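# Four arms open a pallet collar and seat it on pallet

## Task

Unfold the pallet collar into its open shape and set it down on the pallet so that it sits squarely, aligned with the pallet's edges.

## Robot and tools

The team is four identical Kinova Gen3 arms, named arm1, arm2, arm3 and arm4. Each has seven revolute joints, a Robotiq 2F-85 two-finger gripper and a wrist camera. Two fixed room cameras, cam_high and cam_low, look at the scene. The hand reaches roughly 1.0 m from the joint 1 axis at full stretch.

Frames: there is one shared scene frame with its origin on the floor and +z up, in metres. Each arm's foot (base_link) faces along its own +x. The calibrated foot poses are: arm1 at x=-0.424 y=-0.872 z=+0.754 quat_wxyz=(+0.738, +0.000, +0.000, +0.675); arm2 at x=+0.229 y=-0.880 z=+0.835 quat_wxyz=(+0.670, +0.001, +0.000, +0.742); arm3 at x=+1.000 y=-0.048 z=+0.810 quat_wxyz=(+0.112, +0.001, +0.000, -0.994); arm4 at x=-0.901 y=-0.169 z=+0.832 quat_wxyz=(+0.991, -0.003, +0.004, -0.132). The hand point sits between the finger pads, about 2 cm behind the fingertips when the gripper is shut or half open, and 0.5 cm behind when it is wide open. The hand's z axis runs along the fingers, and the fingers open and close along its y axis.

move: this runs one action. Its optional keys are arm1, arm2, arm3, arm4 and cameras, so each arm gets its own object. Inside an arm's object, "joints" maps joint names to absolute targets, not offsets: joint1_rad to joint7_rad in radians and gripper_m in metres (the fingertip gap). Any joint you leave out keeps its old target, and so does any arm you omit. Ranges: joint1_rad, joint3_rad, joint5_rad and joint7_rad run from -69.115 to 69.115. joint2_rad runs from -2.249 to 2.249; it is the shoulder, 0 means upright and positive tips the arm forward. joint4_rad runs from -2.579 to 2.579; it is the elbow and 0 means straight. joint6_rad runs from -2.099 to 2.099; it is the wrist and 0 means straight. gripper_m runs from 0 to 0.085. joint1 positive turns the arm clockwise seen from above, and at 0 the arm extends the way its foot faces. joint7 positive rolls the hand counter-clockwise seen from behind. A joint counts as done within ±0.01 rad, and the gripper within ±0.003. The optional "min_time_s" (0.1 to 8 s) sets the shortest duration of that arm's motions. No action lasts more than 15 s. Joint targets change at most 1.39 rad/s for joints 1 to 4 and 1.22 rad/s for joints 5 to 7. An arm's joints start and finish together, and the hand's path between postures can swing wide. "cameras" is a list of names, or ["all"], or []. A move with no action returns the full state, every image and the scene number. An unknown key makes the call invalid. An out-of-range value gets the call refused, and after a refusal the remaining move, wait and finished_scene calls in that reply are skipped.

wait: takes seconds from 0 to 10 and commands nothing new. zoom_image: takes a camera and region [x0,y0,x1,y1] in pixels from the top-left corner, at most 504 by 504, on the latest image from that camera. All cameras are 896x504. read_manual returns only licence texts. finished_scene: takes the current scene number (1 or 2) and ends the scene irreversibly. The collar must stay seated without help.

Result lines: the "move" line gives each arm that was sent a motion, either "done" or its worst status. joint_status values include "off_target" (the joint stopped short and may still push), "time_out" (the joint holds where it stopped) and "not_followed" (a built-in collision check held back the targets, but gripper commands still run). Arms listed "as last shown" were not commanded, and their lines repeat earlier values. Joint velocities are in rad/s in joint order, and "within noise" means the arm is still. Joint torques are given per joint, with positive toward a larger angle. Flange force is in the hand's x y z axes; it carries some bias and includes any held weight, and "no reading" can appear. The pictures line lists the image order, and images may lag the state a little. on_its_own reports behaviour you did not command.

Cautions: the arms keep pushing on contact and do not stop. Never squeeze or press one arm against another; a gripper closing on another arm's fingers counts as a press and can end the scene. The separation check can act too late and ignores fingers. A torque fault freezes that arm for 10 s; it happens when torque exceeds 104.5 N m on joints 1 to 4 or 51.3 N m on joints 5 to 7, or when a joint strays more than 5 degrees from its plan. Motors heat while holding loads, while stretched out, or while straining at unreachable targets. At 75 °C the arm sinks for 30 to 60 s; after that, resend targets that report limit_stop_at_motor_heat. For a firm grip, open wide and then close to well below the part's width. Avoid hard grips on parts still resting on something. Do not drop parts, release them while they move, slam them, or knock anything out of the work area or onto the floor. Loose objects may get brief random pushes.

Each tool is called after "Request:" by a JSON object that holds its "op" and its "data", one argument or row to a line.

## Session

Request:
{"op": "move", "data": {

}}

Scene clock: 0.00 s.
Joint torques (N m): no reading
Motor temperatures (°C): arm1=[31 36 26 29 38 34 43] | arm2=[27 34 28 27 33 37 39] | arm3=[28 39 27 31 36 41 35] | arm4=[26 40 25 24 35 42 34]
Flange force (N): no reading
Joint velocities: within noise
arm1.joint_positions: joint1_rad=+0.363 joint2_rad=-0.351 joint3_rad=-0.093 joint4_rad=+1.581 joint5_rad=-0.023 joint6_rad=+1.975 joint7_rad=+1.182 gripper_m=+0.085
arm1.joint_status: not commanded
arm1.hand: x=-0.3653 y=-0.7538 z=+1.2277 quat_wxyz=(+0.019, +0.401, -0.916, +0.027) (m; scene frame)
arm2.joint_positions: joint1_rad=+0.063 joint2_rad=-0.349 joint3_rad=-0.071 joint4_rad=+1.560 joint5_rad=-0.016 joint6_rad=+1.952 joint7_rad=+1.097 gripper_m=+0.085
arm2.joint_status: not commanded
arm2.hand: x=+0.2303 y=-0.7373 z=+1.3153 quat_wxyz=(+0.001, +0.568, -0.823, +0.011) (m; scene frame)
arm3.joint_positions: joint1_rad=-0.347 joint2_rad=-0.422 joint3_rad=-0.089 joint4_rad=+1.424 joint5_rad=-0.076 joint6_rad=+1.962 joint7_rad=+1.495 gripper_m=+0.085
arm3.joint_status: not commanded
arm3.hand: x=+0.8866 y=-0.1413 z=+1.3411 quat_wxyz=(-0.047, -0.949, -0.302, +0.075) (m; scene frame)
arm4.joint_positions: joint1_rad=-0.415 joint2_rad=-0.491 joint3_rad=-0.071 joint4_rad=+1.474 joint5_rad=+0.012 joint6_rad=+1.979 joint7_rad=+1.861 gripper_m=+0.085
arm4.joint_status: not commanded
arm4.hand: x=-0.7767 y=-0.1617 z=+1.3556 quat_wxyz=(-0.084, +0.246, -0.965, +0.026) (m; scene frame)
pictures: arm1_cam_wrist, arm2_cam_wrist, arm3_cam_wrist, arm4_cam_wrist, cam_high, cam_low

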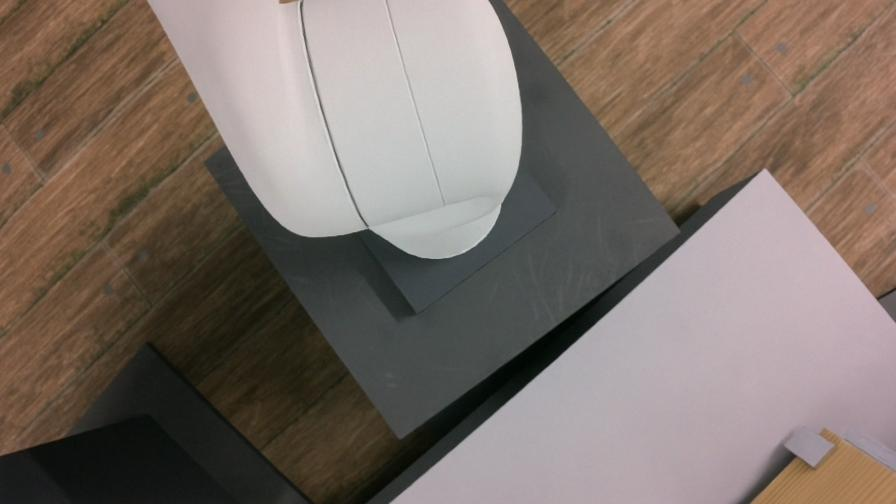

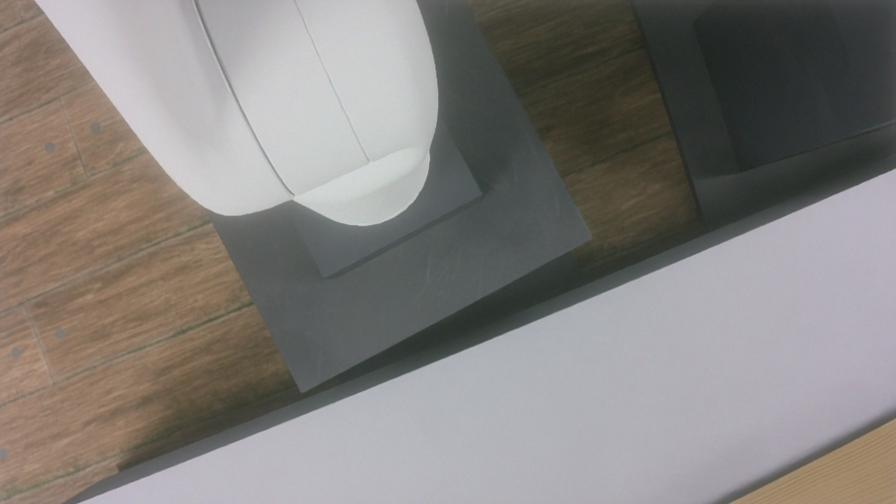

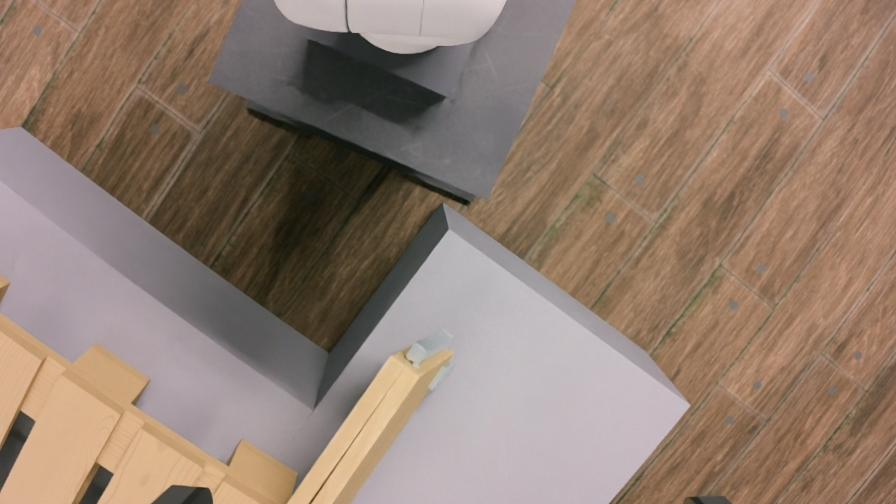

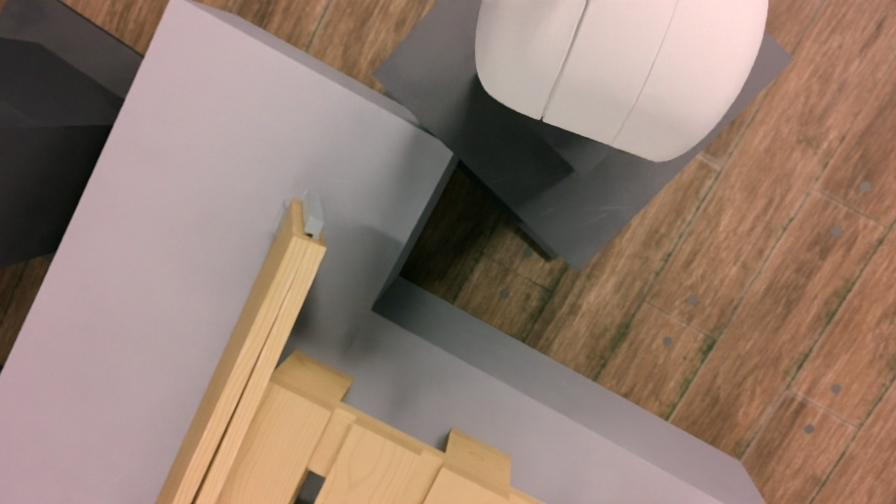

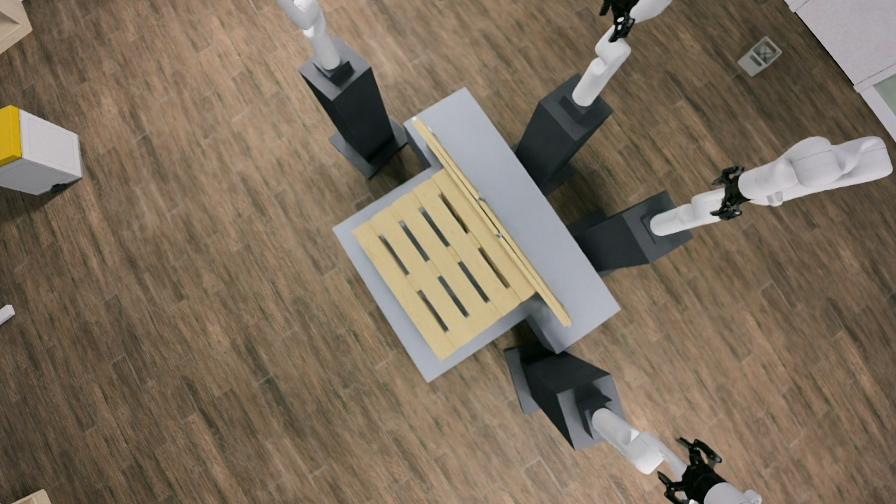

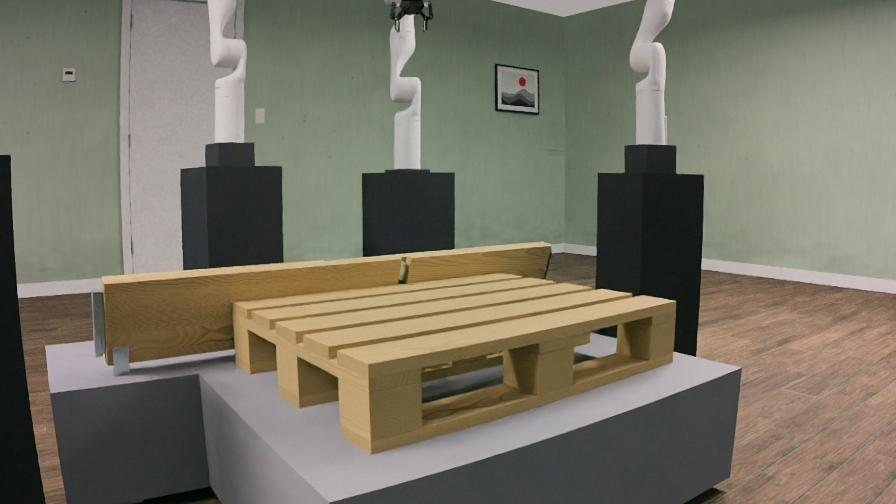

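Request:
{"op": "move", "data": {
  "arm1": {"joints": {"joint1_rad": -0.1265, "joint2_rad": 1.3106, "joint3_rad": 0.0, "joint4_rad": 0.9825, "joint5_rad": 0.0, "joint6_rad": 1.1285, "joint7_rad": -0.02}},
  "arm2": {"joints": {"joint1_rad": 0.0579, "joint2_rad": 1.4931, "joint3_rad": 0.0, "joint4_rad": 0.8232, "joint5_rad": 0.0, "joint6_rad": 1.1053, "joint7_rad": 0.012}},
  "arm3": {"joints": {"joint1_rad": -0.5508, "joint2_rad": 0.1509, "joint3_rad": 0.0, "joint4_rad": 1.9157, "joint5_rad": 0.0, "joint6_rad": 1.075, "joint7_rad": 0.7955}},
  "arm4": {"joints": {"joint1_rad": 0.073, "joint2_rad": 0.0092, "joint3_rad": 0.0, "joint4_rad": 2.1568, "joint5_rad": 0.0, "joint6_rad": 0.9756, "joint7_rad": 1.9086}},
  "cameras": ["arm1_cam_wrist", "arm2_cam_wrist", "arm3_cam_wrist", "arm4_cam_wrist"]
}}

Request:
{"op": "zoom_image", "data": {
  "camera": "arm3_cam_wrist",
  "region": [420, 250, 660, 454]
}}

Request:
{"op": "zoom_image", "data": {
  "camera": "arm4_cam_wrist",
  "region": [280, 250, 520, 454]
}}

Scene clock: 43.27 s.
Joint torques (N m): arm1=[-0.64 -27.1 -0.99 -6.05 0.26 0.76 0.39] | arm2=[0.56 -24.02 0.17 -6.58 0.12 0.52 -0.32] | arm3=[-0.76 -11.09 -0.03 -8.52 0.46 0.09 -0.05] | arm4=[0.32 -7.37 -0.98 -7.27 -0.15 0.34 -0.02]
Motor temperatures (°C): arm1=[31 35 26 29 38 34 43] | arm2=[27 34 28 27 33 36 39] | arm3=[28 37 27 31 36 40 35] | arm4=[26 39 25 25 35 41 34]
Flange force (N): arm1=[-0.6 3.9 2.0] | arm2=[0.9 -10.0 -3.6] | arm3=[-0.1 -2.3 1.4] | arm4=[1.0 -1.3 -0.2]
move: arm1 done; arm2 done; arm3 done; arm4 done
Joint velocities: within noise
arm1.joint_positions: joint1_rad=-0.126 joint2_rad=+1.311 joint3_rad=+0.000 joint4_rad=+0.983 joint5_rad=+0.000 joint6_rad=+1.128 joint7_rad=-0.020 gripper_m=+0.085
arm1.joint_status: all done
arm1.hand: x=-0.4196 y=-0.3149 z=+0.6395 quat_wxyz=(-0.004, +0.009, -0.990, +0.140) (m; scene frame)
arm2.joint_positions: joint1_rad=+0.058 joint2_rad=+1.493 joint3_rad=+0.000 joint4_rad=+0.823 joint5_rad=+0.000 joint6_rad=+1.105 joint7_rad=+0.012 gripper_m=+0.085
arm2.joint_status: all done
arm2.hand: x=+0.2283 y=-0.3149 z=+0.6414 quat_wxyz=(-0.001, +0.028, -0.990, +0.139) (m; scene frame)
arm3.joint_positions: joint1_rad=-0.551 joint2_rad=+0.151 joint3_rad=+0.000 joint4_rad=+1.916 joint5_rad=+0.000 joint6_rad=+1.075 joint7_rad=+0.795 gripper_m=+0.085
arm3.joint_status: all done
arm3.hand: x=+0.7399 y=-0.2679 z=+1.0493 quat_wxyz=(+0.000, -1.000, +0.000, -0.001) (m; scene frame)
arm4.joint_positions: joint1_rad=+0.073 joint2_rad=+0.009 joint3_rad=+0.000 joint4_rad=+2.157 joint5_rad=+0.000 joint6_rad=+0.976 joint7_rad=+1.909 gripper_m=+0.085
arm4.joint_status: all done
arm4.hand: x=-0.6585 y=-0.2794 z=+1.0487 quat_wxyz=(+0.005, +0.000, -1.000, +0.002) (m; scene frame)
pictures: arm1_cam_wrist, arm2_cam_wrist, arm3_cam_wrist, arm4_cam_wrist

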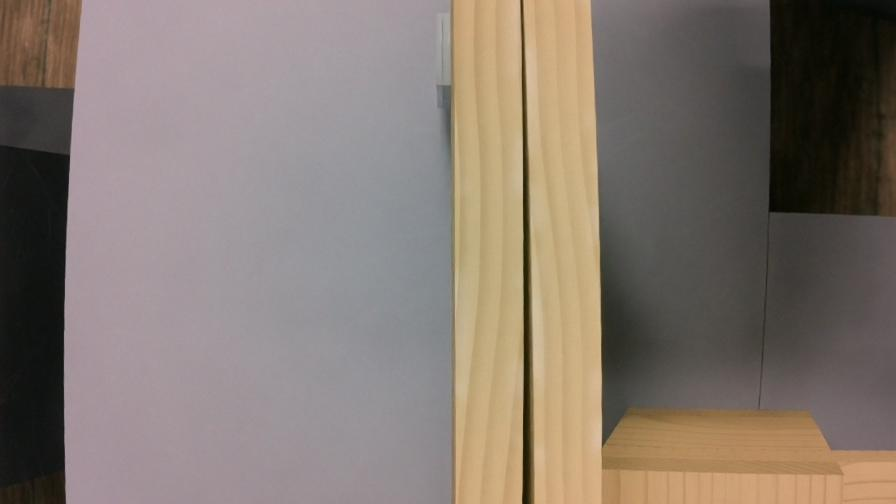

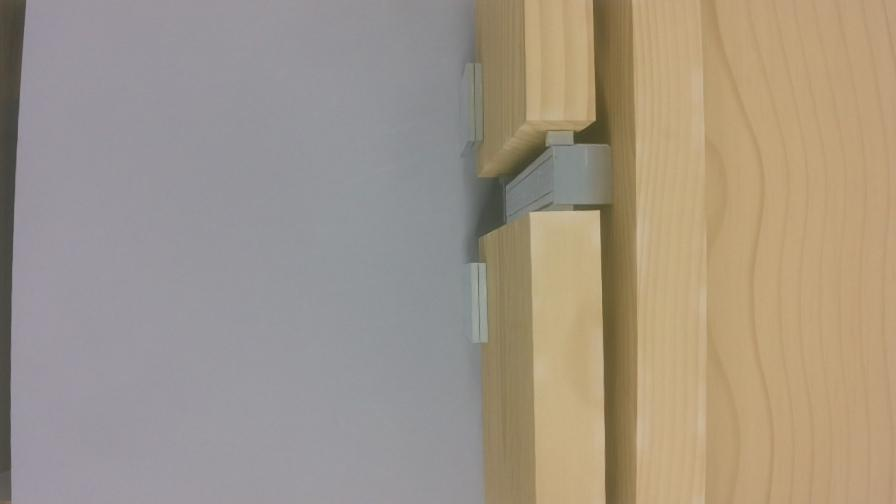

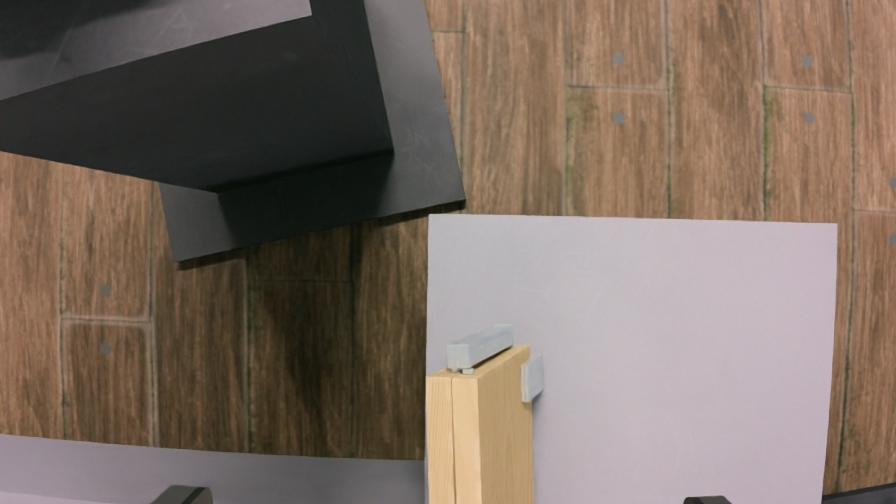

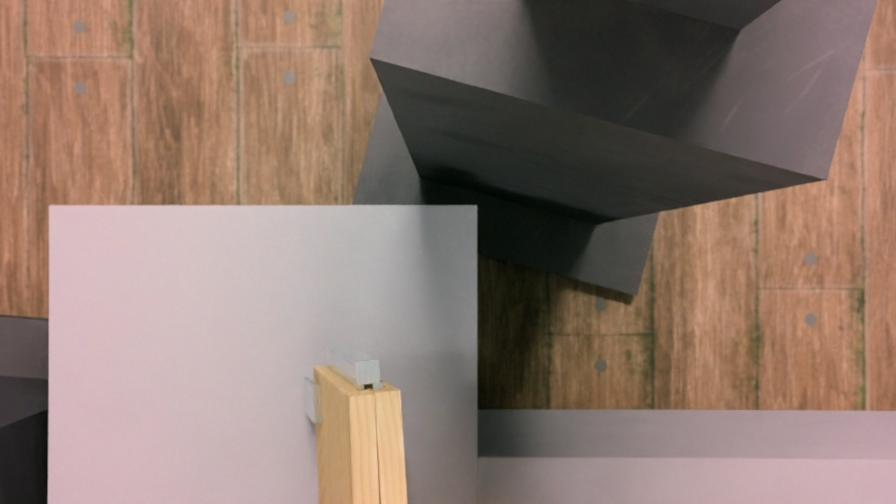

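Scaled by 2.100 from the camera's 896x504 image, which has a finer 1280x720 frame.

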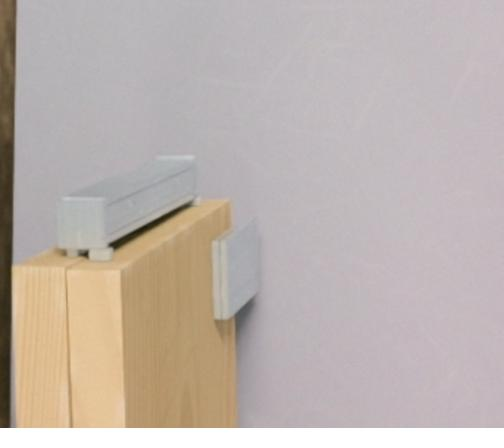

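Scaled by 2.100 from the camera's 896x504 image, which has a finer 1280x720 frame.

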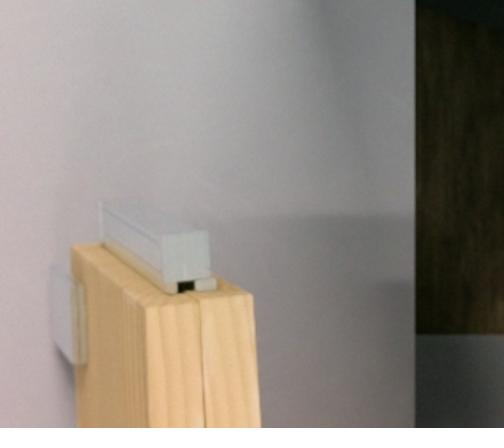

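Request:
{"op": "move", "data": {
  "arm1": {"joints": {"joint1_rad": -0.1265, "joint2_rad": 1.3901, "joint4_rad": 1.0179, "joint6_rad": 0.9536, "joint7_rad": -0.0092}, "min_time_s": 1.0},
  "arm2": {"joints": {"joint1_rad": 0.0604, "joint2_rad": 1.68, "joint4_rad": 0.552, "joint6_rad": 1.1296, "joint7_rad": 0.0257}, "min_time_s": 1.0},
  "cameras": ["arm1_cam_wrist", "arm2_cam_wrist"]
}}

Scene clock: 109.47 s.
Joint torques (N m): arm1=[-0.58 -26.85 -0.97 -5.48 0.25 0.6 0.39] | arm2=[0.6 -24.64 0.06 -7.17 0.16 0.41 -0.28] | arm3=[-0.71 -11.11 0 -8.56 0.45 0.07 -0.04] | arm4=[0.29 -7.33 -0.94 -7.32 -0.12 0.34 -0.02]
Motor temperatures (°C): arm1=[31 36 26 29 38 34 43] | arm2=[27 35 28 27 33 36 39] | arm3=[28 36 27 31 36 40 35] | arm4=[26 37 25 25 35 41 34]
Flange force (N): arm1=[-0.5 3.3 2.5] | arm2=[1.4 -13.9 -5.2] | arm3=[0.0 -2.2 1.4] | arm4=[1.2 -1.1 -0.1]
move: arm1 done; arm2 done
Joint velocities: within noise
arm1.joint_positions: joint1_rad=-0.127 joint2_rad=+1.390 joint3_rad=+0.000 joint4_rad=+1.018 joint5_rad=+0.000 joint6_rad=+0.954 joint7_rad=-0.009 gripper_m=+0.085
arm1.joint_status: all done
arm1.hand: x=-0.4196 y=-0.3149 z=+0.5765 quat_wxyz=(-0.002, +0.014, -0.994, +0.110) (m; scene frame)
arm2.joint_positions: joint1_rad=+0.060 joint2_rad=+1.680 joint3_rad=+0.000 joint4_rad=+0.552 joint5_rad=+0.000 joint6_rad=+1.130 joint7_rad=+0.026 gripper_m=+0.085
arm2.joint_status: all done
arm2.hand: x=+0.2282 y=-0.2808 z=+0.5785 quat_wxyz=(+0.000, +0.034, -0.993, +0.109) (m; scene frame)
arm3, arm4: as last shown
pictures: arm1_cam_wrist, arm2_cam_wrist

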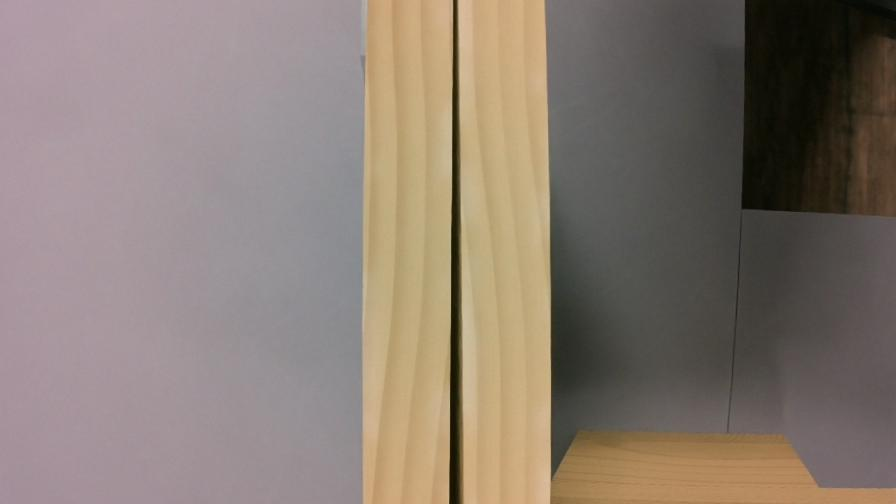

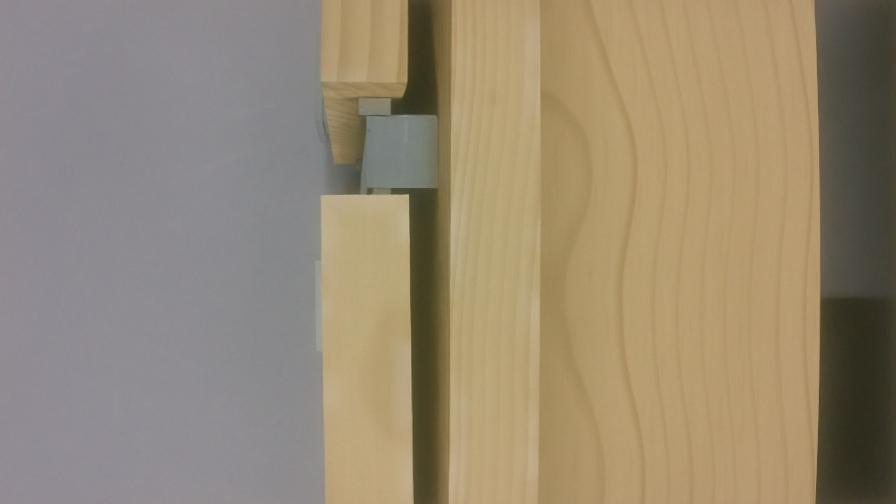

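Request:
{"op": "move", "data": {
  "arm1": {"joints": {"joint1_rad": -0.1278, "joint2_rad": 1.5302, "joint4_rad": 0.9765, "joint6_rad": 0.8549, "joint7_rad": -0.0105}, "min_time_s": 1.5},
  "arm2": {"joints": {"joint1_rad": 0.0592, "joint2_rad": 1.8632, "joint4_rad": 0.3795, "joint6_rad": 1.1189, "joint7_rad": 0.0245}, "min_time_s": 1.5},
  "cameras": []
}}

Request:
{"op": "move", "data": {
  "arm1": {"joints": {"gripper_m": 0.026}},
  "arm2": {"joints": {"gripper_m": 0.03}},
  "cameras": ["arm1_cam_wrist", "arm2_cam_wrist", "cam_low"]
}}

Scene clock: 121.47 s.
Joint torques (N m): arm1=[-0.54 -26.56 -0.96 -4.81 0.28 0.6 0.39] | arm2=[0.51 -23.77 0.17 -7.11 0.2 0.41 -0.34] | arm3=[-0.69 -11.11 -0.01 -8.53 0.46 0.11 -0.03] | arm4=[0.34 -7.33 -0.98 -7.35 -0.16 0.33 -0.02]
Motor temperatures (°C): arm1=[31 36 26 29 38 34 43] | arm2=[27 35 28 27 33 36 39] | arm3=[28 36 27 31 36 40 35] | arm4=[26 37 25 25 35 41 34]
Flange force (N): arm1=[-0.4 3.2 3.1] | arm2=no reading | arm3=[0.0 -2.1 1.5] | arm4=[1.2 -1.1 -0.1]
move: arm1 done; arm2 done
Joint velocities: within noise
arm1.joint_positions: joint1_rad=-0.128 joint2_rad=+1.530 joint3_rad=+0.000 joint4_rad=+0.976 joint5_rad=+0.000 joint6_rad=+0.855 joint7_rad=-0.011 gripper_m=+0.085
arm1.joint_status: all done
arm1.hand: x=-0.4197 y=-0.3325 z=+0.4984 quat_wxyz=(-0.003, +0.014, -0.994, +0.110) (m; scene frame)
arm2.joint_positions: joint1_rad=+0.059 joint2_rad=+1.863 joint3_rad=+0.000 joint4_rad=+0.380 joint5_rad=+0.000 joint6_rad=+1.119 joint7_rad=+0.025 gripper_m=+0.085
arm2.joint_status: all done
arm2.hand: x=+0.2281 y=-0.2980 z=+0.5004 quat_wxyz=(+0.000, +0.034, -0.993, +0.109) (m; scene frame)
arm3, arm4: as last shown
pictures: none
No camera images: "cameras" was empty.

Scene clock: 122.40 s.
Joint torques (N m): arm1=[-0.59 -18.24 -1.11 -10.74 0.37 -9.13 0.33] | arm2=[0.12 -16.2 -0.22 -15.65 0.45 -14.86 0.09] | arm3=[-0.69 -11.11 -0.01 -8.53 0.46 0.15 -0.03] | arm4=[0.3 -7.33 -0.91 -7.29 -0.14 0.32 -0.02]
Motor temperatures (°C): arm1=[31 36 26 29 38 34 43] | arm2=[27 35 28 27 33 36 39] | arm3=[28 36 27 31 36 40 35] | arm4=[26 37 25 25 35 41 34]
Flange force (N): arm1=[-0.3 -13.5 -27.5] | arm2=no reading | arm3=[0.0 -2.1 1.6] | arm4=[1.1 -1.1 -0.2]
move: arm1 off_target; arm2 off_target
Joint velocities: within noise
arm1.joint_positions: joint1_rad=-0.128 joint2_rad=+1.530 joint3_rad=+0.000 joint4_rad=+0.976 joint5_rad=+0.000 joint6_rad=+0.855 joint7_rad=-0.011 gripper_m=+0.042
arm1.joint_status: gripper_m off_target (ended at +0.042, target +0.026)
arm1.hand: x=-0.4197 y=-0.3324 z=+0.4984 quat_wxyz=(-0.003, +0.014, -0.994, +0.110) (m; scene frame)
arm2.joint_positions: joint1_rad=+0.059 joint2_rad=+1.863 joint3_rad=+0.000 joint4_rad=+0.380 joint5_rad=+0.000 joint6_rad=+1.119 joint7_rad=+0.024 gripper_m=+0.047
arm2.joint_status: gripper_m off_target (ended at +0.047, target +0.030)
arm2.hand: x=+0.2281 y=-0.2980 z=+0.5004 quat_wxyz=(+0.000, +0.034, -0.993, +0.109) (m; scene frame)
arm3, arm4: as last shown
pictures: arm1_cam_wrist, arm2_cam_wrist, cam_low

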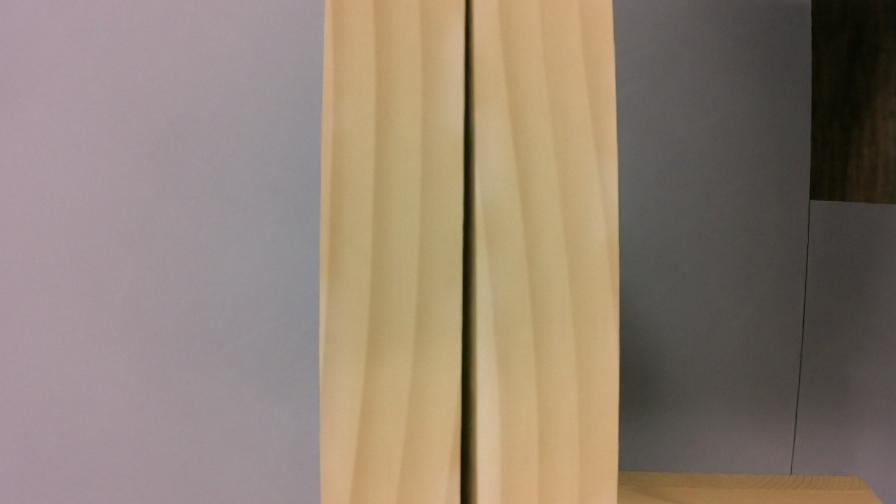

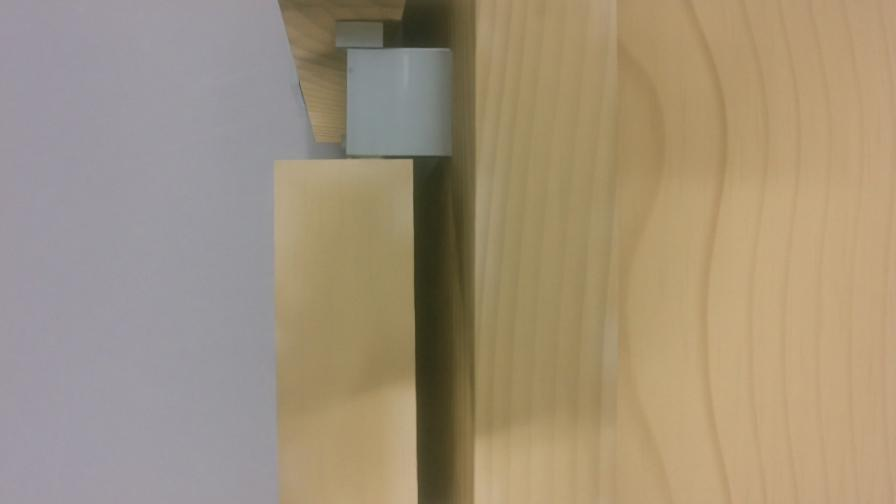

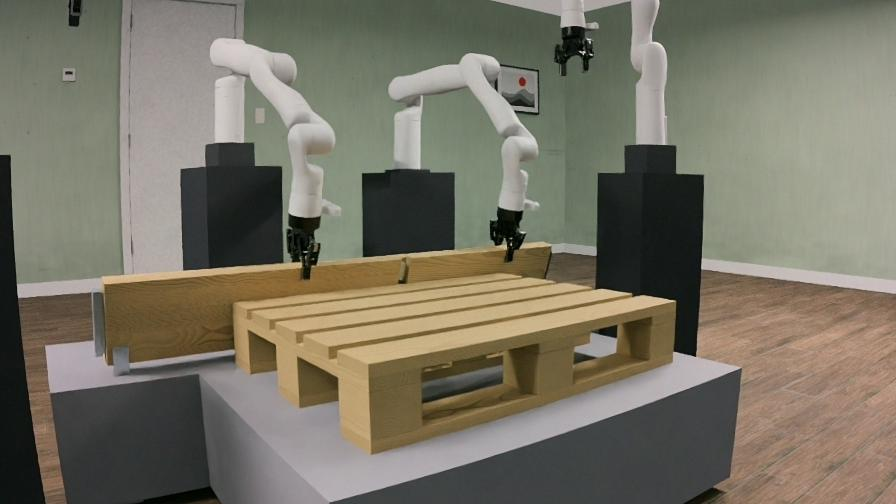

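Request:
{"op": "move", "data": {
  "arm1": {"joints": {"joint1_rad": -0.1278, "joint2_rad": 1.3871, "joint4_rad": 1.1126, "joint6_rad": 0.8619, "joint7_rad": -0.0105}, "min_time_s": 1.5},
  "arm2": {"joints": {"joint1_rad": 0.0592, "joint2_rad": 1.6543, "joint4_rad": 0.6916, "joint6_rad": 1.0157, "joint7_rad": 0.0245}, "min_time_s": 1.5},
  "cameras": []
}}

Request:
{"op": "move", "data": {
  "arm1": {"joints": {"joint1_rad": -0.1278, "joint2_rad": 1.134, "joint4_rad": 1.2297, "joint6_rad": 0.9979, "joint7_rad": -0.0105}, "min_time_s": 2.2},
  "arm2": {"joints": {"joint1_rad": 0.0592, "joint2_rad": 1.3666, "joint4_rad": 0.9454, "joint6_rad": 1.0496, "joint7_rad": 0.0245}, "min_time_s": 2.2},
  "cameras": ["cam_low"]
}}

Scene clock: 202.20 s.
Joint torques (N m): arm1=[-0.34 -35.38 -0.82 -6.04 0.14 3.22 0.45] | arm2=[-0.03 -46.68 0.54 -12.57 0.32 3.26 -0.05] | arm3=[-0.68 -11.13 -0.04 -8.54 0.44 0.11 -0.04] | arm4=[0.29 -7.37 -0.97 -7.28 -0.15 0.33 -0.04]
Motor temperatures (°C): arm1=[31 35 26 29 38 35 43] | arm2=[27 35 28 28 33 43 39] | arm3=[28 35 27 31 36 40 35] | arm4=[26 36 25 25 35 41 34]
Flange force (N): arm1=[0.0 6.5 21.8] | arm2=[0.4 -2.3 33.4] | arm3=[0.0 -2.1 1.5] | arm4=[1.0 -1.3 -0.2]
move: arm1 done; arm2 done
TORQUE WARNING: arm2's joint2_rad reached its warning level (56.7 N m). A warning alone does not stop the arm.
Joint velocities: within noise
arm1.joint_positions: joint1_rad=-0.128 joint2_rad=+1.387 joint3_rad=+0.000 joint4_rad=+1.113 joint5_rad=+0.000 joint6_rad=+0.862 joint7_rad=-0.011 gripper_m=+0.041
arm1.joint_status: all done
arm1.hand: x=-0.4195 y=-0.3374 z=+0.5595 quat_wxyz=(-0.003, +0.014, -0.994, +0.110) (m; scene frame)
arm2.joint_positions: joint1_rad=+0.059 joint2_rad=+1.654 joint3_rad=+0.000 joint4_rad=+0.692 joint5_rad=+0.000 joint6_rad=+1.016 joint7_rad=+0.025 gripper_m=+0.047
arm2.joint_status: all done
arm2.hand: x=+0.2284 y=-0.3032 z=+0.5623 quat_wxyz=(+0.000, +0.034, -0.993, +0.109) (m; scene frame)
arm3, arm4: as last shown
pictures: none
No camera images: "cameras" was empty.

Scene clock: 204.73 s.
Joint torques (N m): arm1=[-0.96 -34.88 -1.26 -7.69 -0.02 3.22 0.44] | arm2=[0.57 -46.5 1.1 -13.17 0.62 3.12 0] | arm3=[-0.7 -11.09 -0.01 -8.54 0.43 0.15 -0.01] | arm4=[0.3 -7.37 -0.97 -7.29 -0.14 0.33 -0.02]
Motor temperatures (°C): arm1=[31 35 26 29 38 35 43] | arm2=[27 36 28 28 33 43 39] | arm3=[28 35 27 31 36 40 35] | arm4=[26 36 25 25 35 41 34]
Flange force (N): arm1=[-1.1 6.6 21.6] | arm2=[1.4 -0.2 35.0] | arm3=[0.1 -2.1 1.6] | arm4=[1.0 -1.2 -0.1]
move: arm1 done; arm2 done
Joint velocities: within noise
arm1.joint_positions: joint1_rad=-0.128 joint2_rad=+1.134 joint3_rad=+0.000 joint4_rad=+1.230 joint5_rad=+0.000 joint6_rad=+0.998 joint7_rad=-0.010 gripper_m=+0.041
arm1.joint_status: all done
arm1.hand: x=-0.4194 y=-0.3374 z=+0.6885 quat_wxyz=(-0.003, +0.014, -0.994, +0.110) (m; scene frame)
arm2.joint_positions: joint1_rad=+0.059 joint2_rad=+1.367 joint3_rad=+0.000 joint4_rad=+0.945 joint5_rad=+0.000 joint6_rad=+1.050 joint7_rad=+0.025 gripper_m=+0.047
arm2.joint_status: all done
arm2.hand: x=+0.2287 y=-0.3034 z=+0.6904 quat_wxyz=(+0.000, +0.034, -0.993, +0.109) (m; scene frame)
arm3, arm4: as last shown
pictures: cam_low

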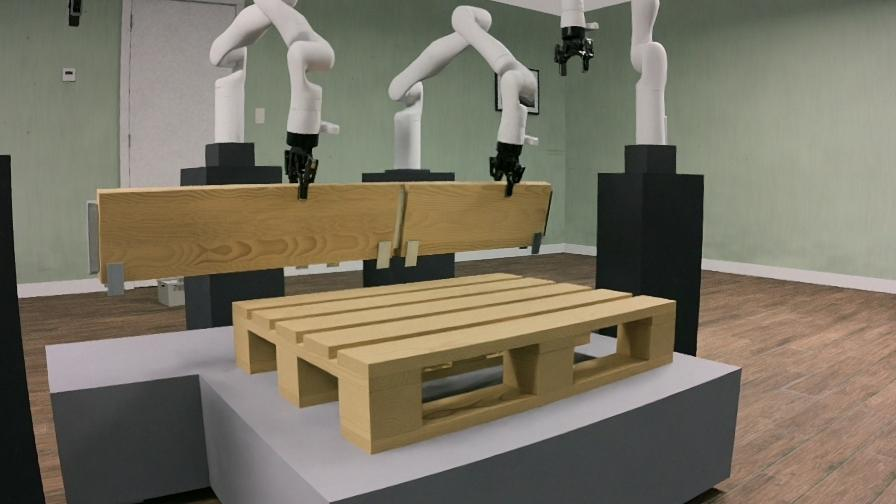

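Request:
{"op": "move", "data": {
  "arm1": {"joints": {"joint1_rad": -0.126, "joint2_rad": 1.0753, "joint4_rad": 1.402, "joint6_rad": 0.6643, "joint7_rad": -0.0087}, "min_time_s": 2.5},
  "arm2": {"joints": {"joint1_rad": 0.0609, "joint2_rad": 1.2989, "joint4_rad": 1.1483, "joint6_rad": 0.6944, "joint7_rad": 0.0262}, "min_time_s": 2.5},
  "arm3": {"joints": {"joint1_rad": -0.4619, "joint2_rad": 0.7317, "joint4_rad": 2.1869, "joint6_rad": 0.223, "joint7_rad": 0.9552}, "min_time_s": 2.5},
  "arm4": {"joints": {"joint1_rad": 0.1474, "joint2_rad": 0.7832, "joint4_rad": 2.2926, "joint6_rad": 0.0658, "joint7_rad": 2.0542}, "min_time_s": 2.5},
  "cameras": ["all"]
}}

Scene clock: 219.83 s.
Joint torques (N m): arm1=[-1.06 -35.48 -1.3 -8.63 -0.17 0.77 0.14] | arm2=[1.45 -47.59 1.57 -15.16 0.47 -0.9 -0.41] | arm3=[-0.71 -15.4 0.25 -2.7 0.52 0.11 -0.02] | arm4=[0.37 -14.66 -0.63 -0.37 -0.17 0.35 -0.03]
Motor temperatures (°C): arm1=[31 36 26 29 38 35 43] | arm2=[27 39 28 28 33 42 39] | arm3=[28 35 27 31 36 40 35] | arm4=[26 36 25 25 35 41 34]
Flange force (N): arm1=[-1.5 2.6 23.2] | arm2=[2.5 -6.9 33.5] | arm3=[1.4 -2.7 -0.6] | arm4=[0.2 0.9 -0.6]
move: arm1 done; arm2 done; arm3 done; arm4 done
Joint velocities: within noise
arm1.joint_positions: joint1_rad=-0.126 joint2_rad=+1.075 joint3_rad=+0.000 joint4_rad=+1.402 joint5_rad=+0.000 joint6_rad=+0.664 joint7_rad=-0.009 gripper_m=+0.041
arm1.joint_status: all done
arm1.hand: x=-0.4196 y=-0.3074 z=+0.6795 quat_wxyz=(+0.000, +0.014, -1.000, +0.000) (m; scene frame)
arm2.joint_positions: joint1_rad=+0.061 joint2_rad=+1.299 joint3_rad=+0.000 joint4_rad=+1.148 joint5_rad=+0.000 joint6_rad=+0.694 joint7_rad=+0.026 gripper_m=+0.047
arm2.joint_status: all done
arm2.hand: x=+0.2284 y=-0.2730 z=+0.6813 quat_wxyz=(+0.001, +0.034, -0.999, -0.001) (m; scene frame)
arm3.joint_positions: joint1_rad=-0.462 joint2_rad=+0.732 joint3_rad=+0.000 joint4_rad=+2.187 joint5_rad=+0.000 joint6_rad=+0.223 joint7_rad=+0.955 gripper_m=+0.085
arm3.joint_status: all done
arm3.hand: x=+0.7134 y=-0.2511 z=+0.7893 quat_wxyz=(+0.000, -0.999, -0.036, -0.001) (m; scene frame)
arm4.joint_positions: joint1_rad=+0.147 joint2_rad=+0.783 joint3_rad=+0.000 joint4_rad=+2.293 joint5_rad=+0.000 joint6_rad=+0.066 joint7_rad=+2.054 gripper_m=+0.085
arm4.joint_status: all done
arm4.hand: x=-0.6209 y=-0.3195 z=+0.7885 quat_wxyz=(+0.005, +0.035, -0.999, +0.002) (m; scene frame)
pictures: arm1_cam_wrist, arm2_cam_wrist, arm3_cam_wrist, arm4_cam_wrist, cam_high, cam_low

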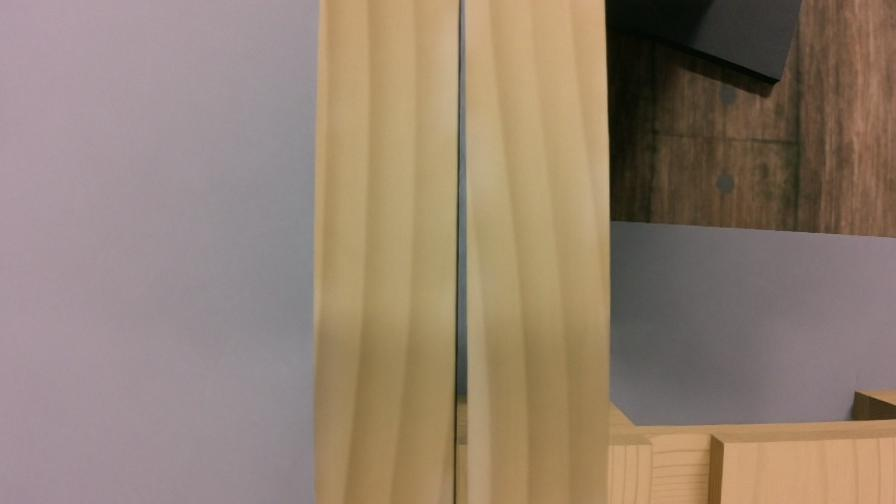

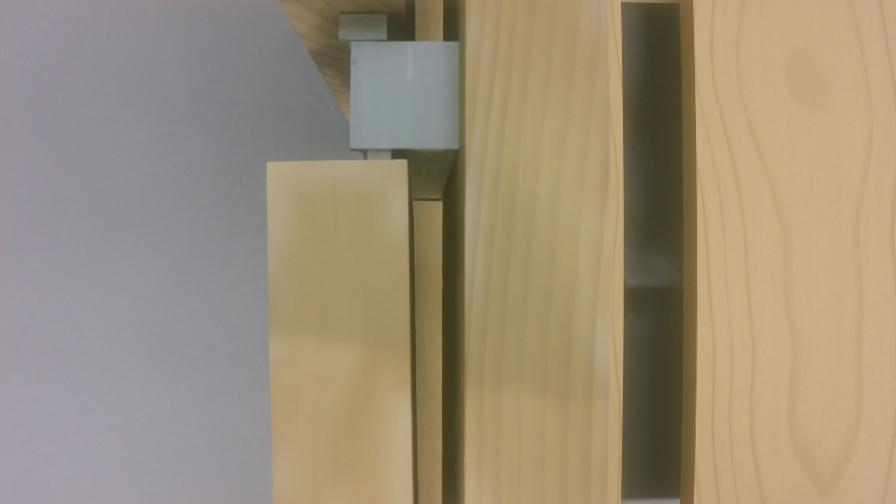

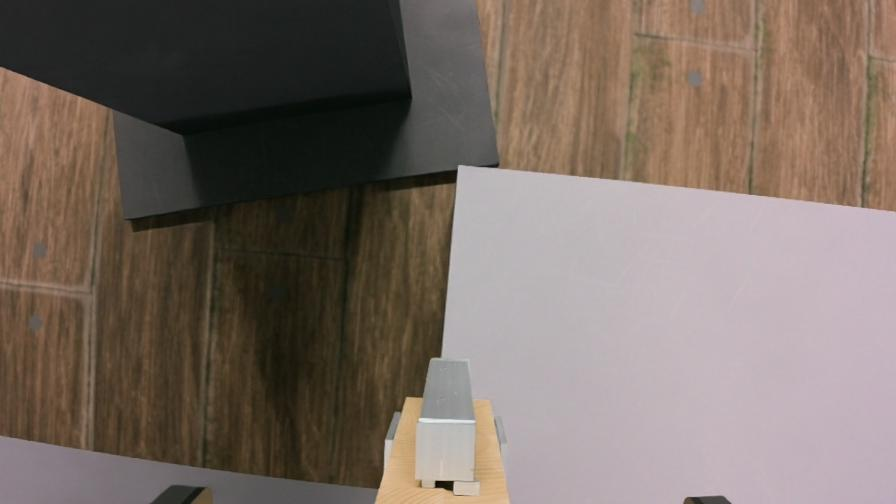

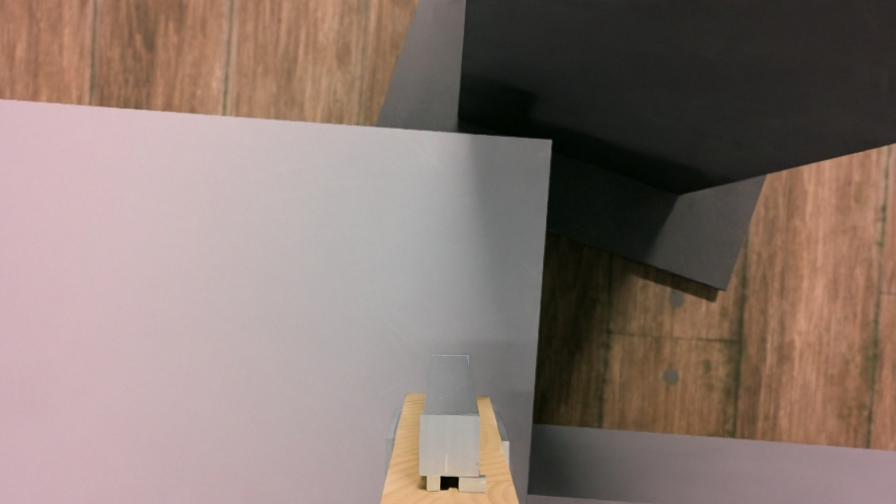

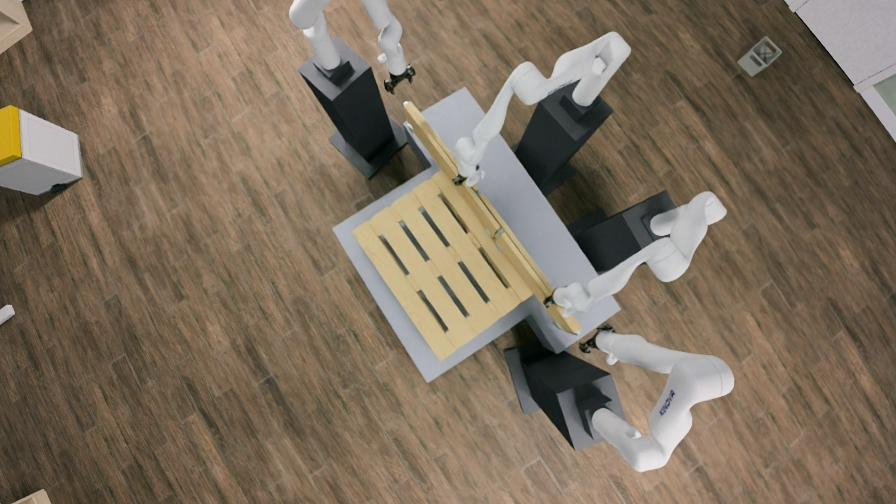

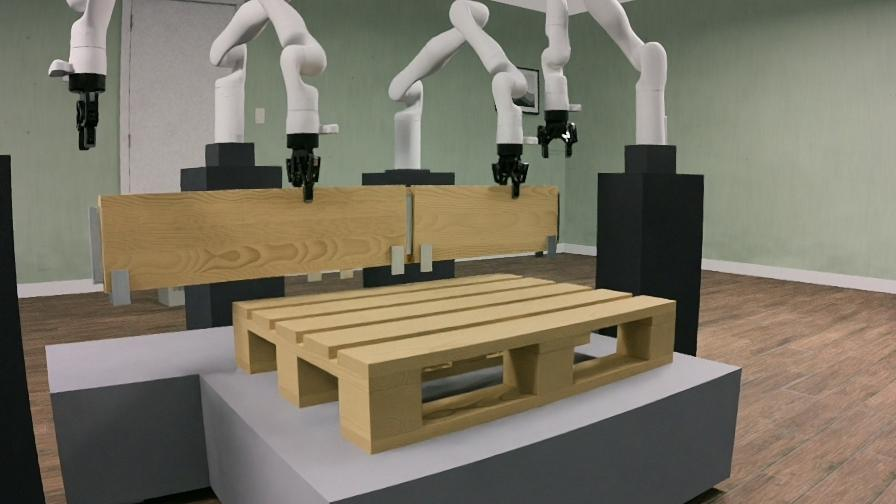

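Request:
{"op": "move", "data": {
  "arm3": {"joints": {"joint1_rad": -0.4573, "joint2_rad": 1.1459, "joint4_rad": 2.0914, "joint6_rad": -0.0957, "joint7_rad": 0.9598}, "min_time_s": 2.0},
  "arm4": {"joints": {"joint1_rad": 0.1456, "joint2_rad": 1.2214, "joint4_rad": 2.1708, "joint6_rad": -0.2506, "joint7_rad": 2.0524}, "min_time_s": 2.0},
  "cameras": []
}}

Request:
{"op": "move", "data": {
  "arm3": {"joints": {"gripper_m": 0.003}},
  "arm4": {"joints": {"gripper_m": 0.003}},
  "cameras": ["arm3_cam_wrist", "arm4_cam_wrist", "cam_low"]
}}

Scene clock: 258.30 s.
Joint torques (N m): arm1=[-0.96 -35.5 -1.27 -8.67 -0.14 0.76 0.11] | arm2=[1.31 -47.63 1.48 -15.16 0.47 -0.89 -0.43] | arm3=[-0.71 -17.45 0.37 0.15 0.5 0.1 -0.01] | arm4=[0.45 -16.51 -0.51 2.46 -0.17 0.33 -0.02]
Motor temperatures (°C): arm1=[31 38 26 29 38 34 43] | arm2=[27 46 28 28 33 40 39] | arm3=[28 34 27 31 36 40 35] | arm4=[26 36 25 24 35 41 34]
Flange force (N): arm1=[-1.4 2.5 23.2] | arm2=[2.2 -6.9 33.6] | arm3=[1.5 -2.2 -1.7] | arm4=[0.3 0.3 -0.9]
move: arm3 done; arm4 done
Joint velocities: within noise
arm1, arm2: as last shown
arm3.joint_positions: joint1_rad=-0.457 joint2_rad=+1.146 joint3_rad=+0.000 joint4_rad=+2.091 joint5_rad=+0.000 joint6_rad=-0.096 joint7_rad=+0.960 gripper_m=+0.085
arm3.joint_status: all done
arm3.hand: x=+0.7106 y=-0.2516 z=+0.6433 quat_wxyz=(+0.000, -0.999, -0.036, -0.001) (m; scene frame)
arm4.joint_positions: joint1_rad=+0.146 joint2_rad=+1.221 joint3_rad=+0.000 joint4_rad=+2.171 joint5_rad=+0.000 joint6_rad=-0.251 joint7_rad=+2.052 gripper_m=+0.085
arm4.joint_status: all done
arm4.hand: x=-0.6221 y=-0.3195 z=+0.6435 quat_wxyz=(+0.005, +0.035, -0.999, +0.002) (m; scene frame)
pictures: none
No camera images: "cameras" was empty.

Scene clock: 259.40 s.
Joint torques (N m): arm1=[-0.56 -37.45 -0.75 -9.53 -0.03 0.9 0.08] | arm2=[1.35 -49.33 1.64 -15.4 0.47 -0.54 -0.42] | arm3=[-0.84 -17 0.8 -0.71 0.75 -0.12 0.3] | arm4=[0.03 -15.47 -0.98 1.67 0.17 0.21 0.28]
Motor temperatures (°C): arm1=[31 38 26 29 38 34 43] | arm2=[27 46 28 28 33 40 39] | arm3=[28 34 27 31 36 40 35] | arm4=[26 36 25 24 35 41 34]
Flange force (N): arm1=[-0.7 1.3 26.8] | arm2=[2.2 -6.4 37.1] | arm3=[3.3 -2.7 -4.3] | arm4=[1.4 0.5 -5.2]
move: arm3 off_target; arm4 off_target
Joint velocities: within noise
arm1, arm2: as last shown
arm1.hand: x=-0.4196 y=-0.3075 z=+0.6795 quat_wxyz=(+0.000, +0.014, -1.000, +0.000) (m; scene frame)
arm3.joint_positions: joint1_rad=-0.457 joint2_rad=+1.146 joint3_rad=+0.000 joint4_rad=+2.091 joint5_rad=+0.000 joint6_rad=-0.096 joint7_rad=+0.960 gripper_m=+0.016
arm3.joint_status: gripper_m off_target (ended at +0.016, target +0.003)
arm3.hand: x=+0.7106 y=-0.2516 z=+0.6433 quat_wxyz=(+0.000, -0.999, -0.036, -0.001) (m; scene frame)
arm4.joint_positions: joint1_rad=+0.146 joint2_rad=+1.221 joint3_rad=+0.000 joint4_rad=+2.171 joint5_rad=+0.000 joint6_rad=-0.251 joint7_rad=+2.052 gripper_m=+0.016
arm4.joint_status: gripper_m off_target (ended at +0.016, target +0.003)
arm4.hand: x=-0.6221 y=-0.3195 z=+0.6435 quat_wxyz=(+0.005, +0.035, -0.999, +0.002) (m; scene frame)
pictures: arm3_cam_wrist, arm4_cam_wrist, cam_low

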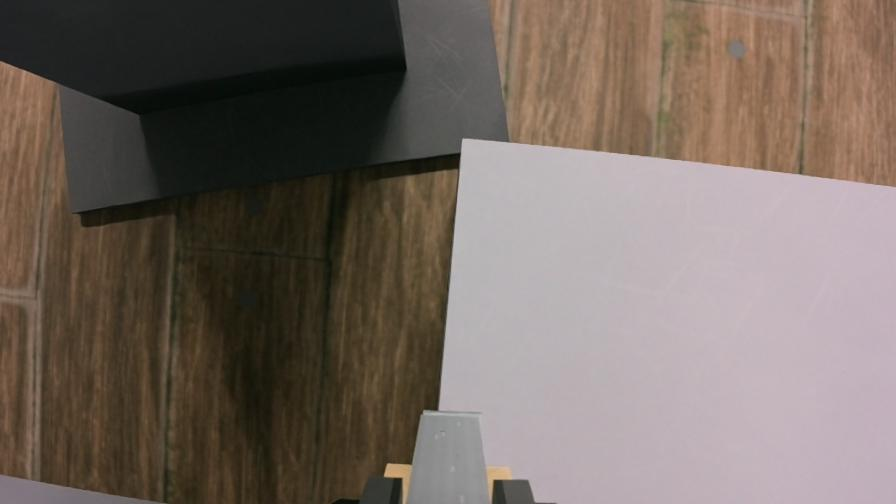

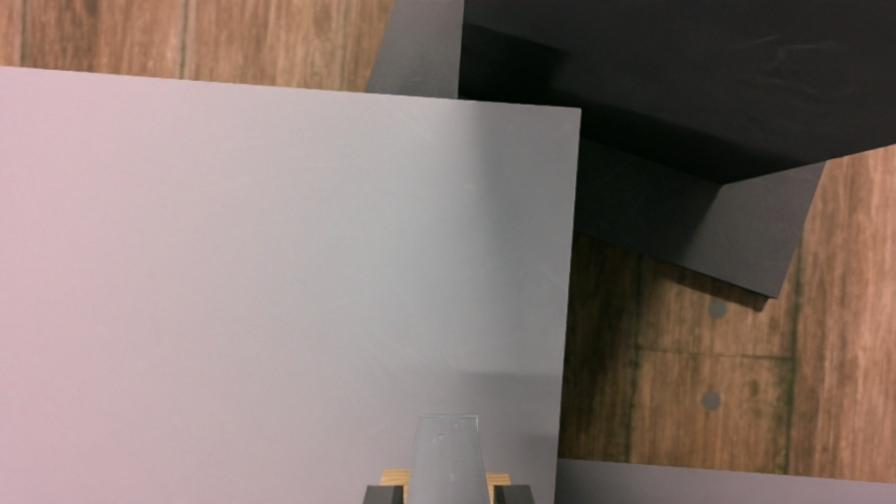

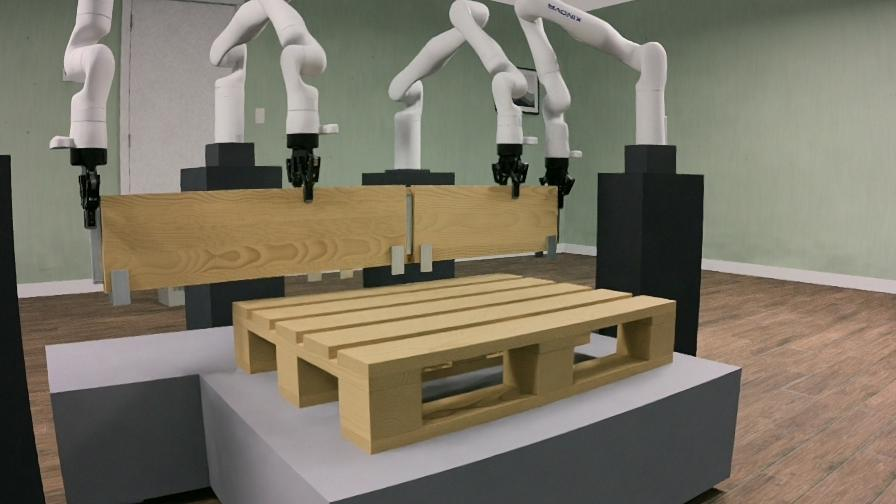

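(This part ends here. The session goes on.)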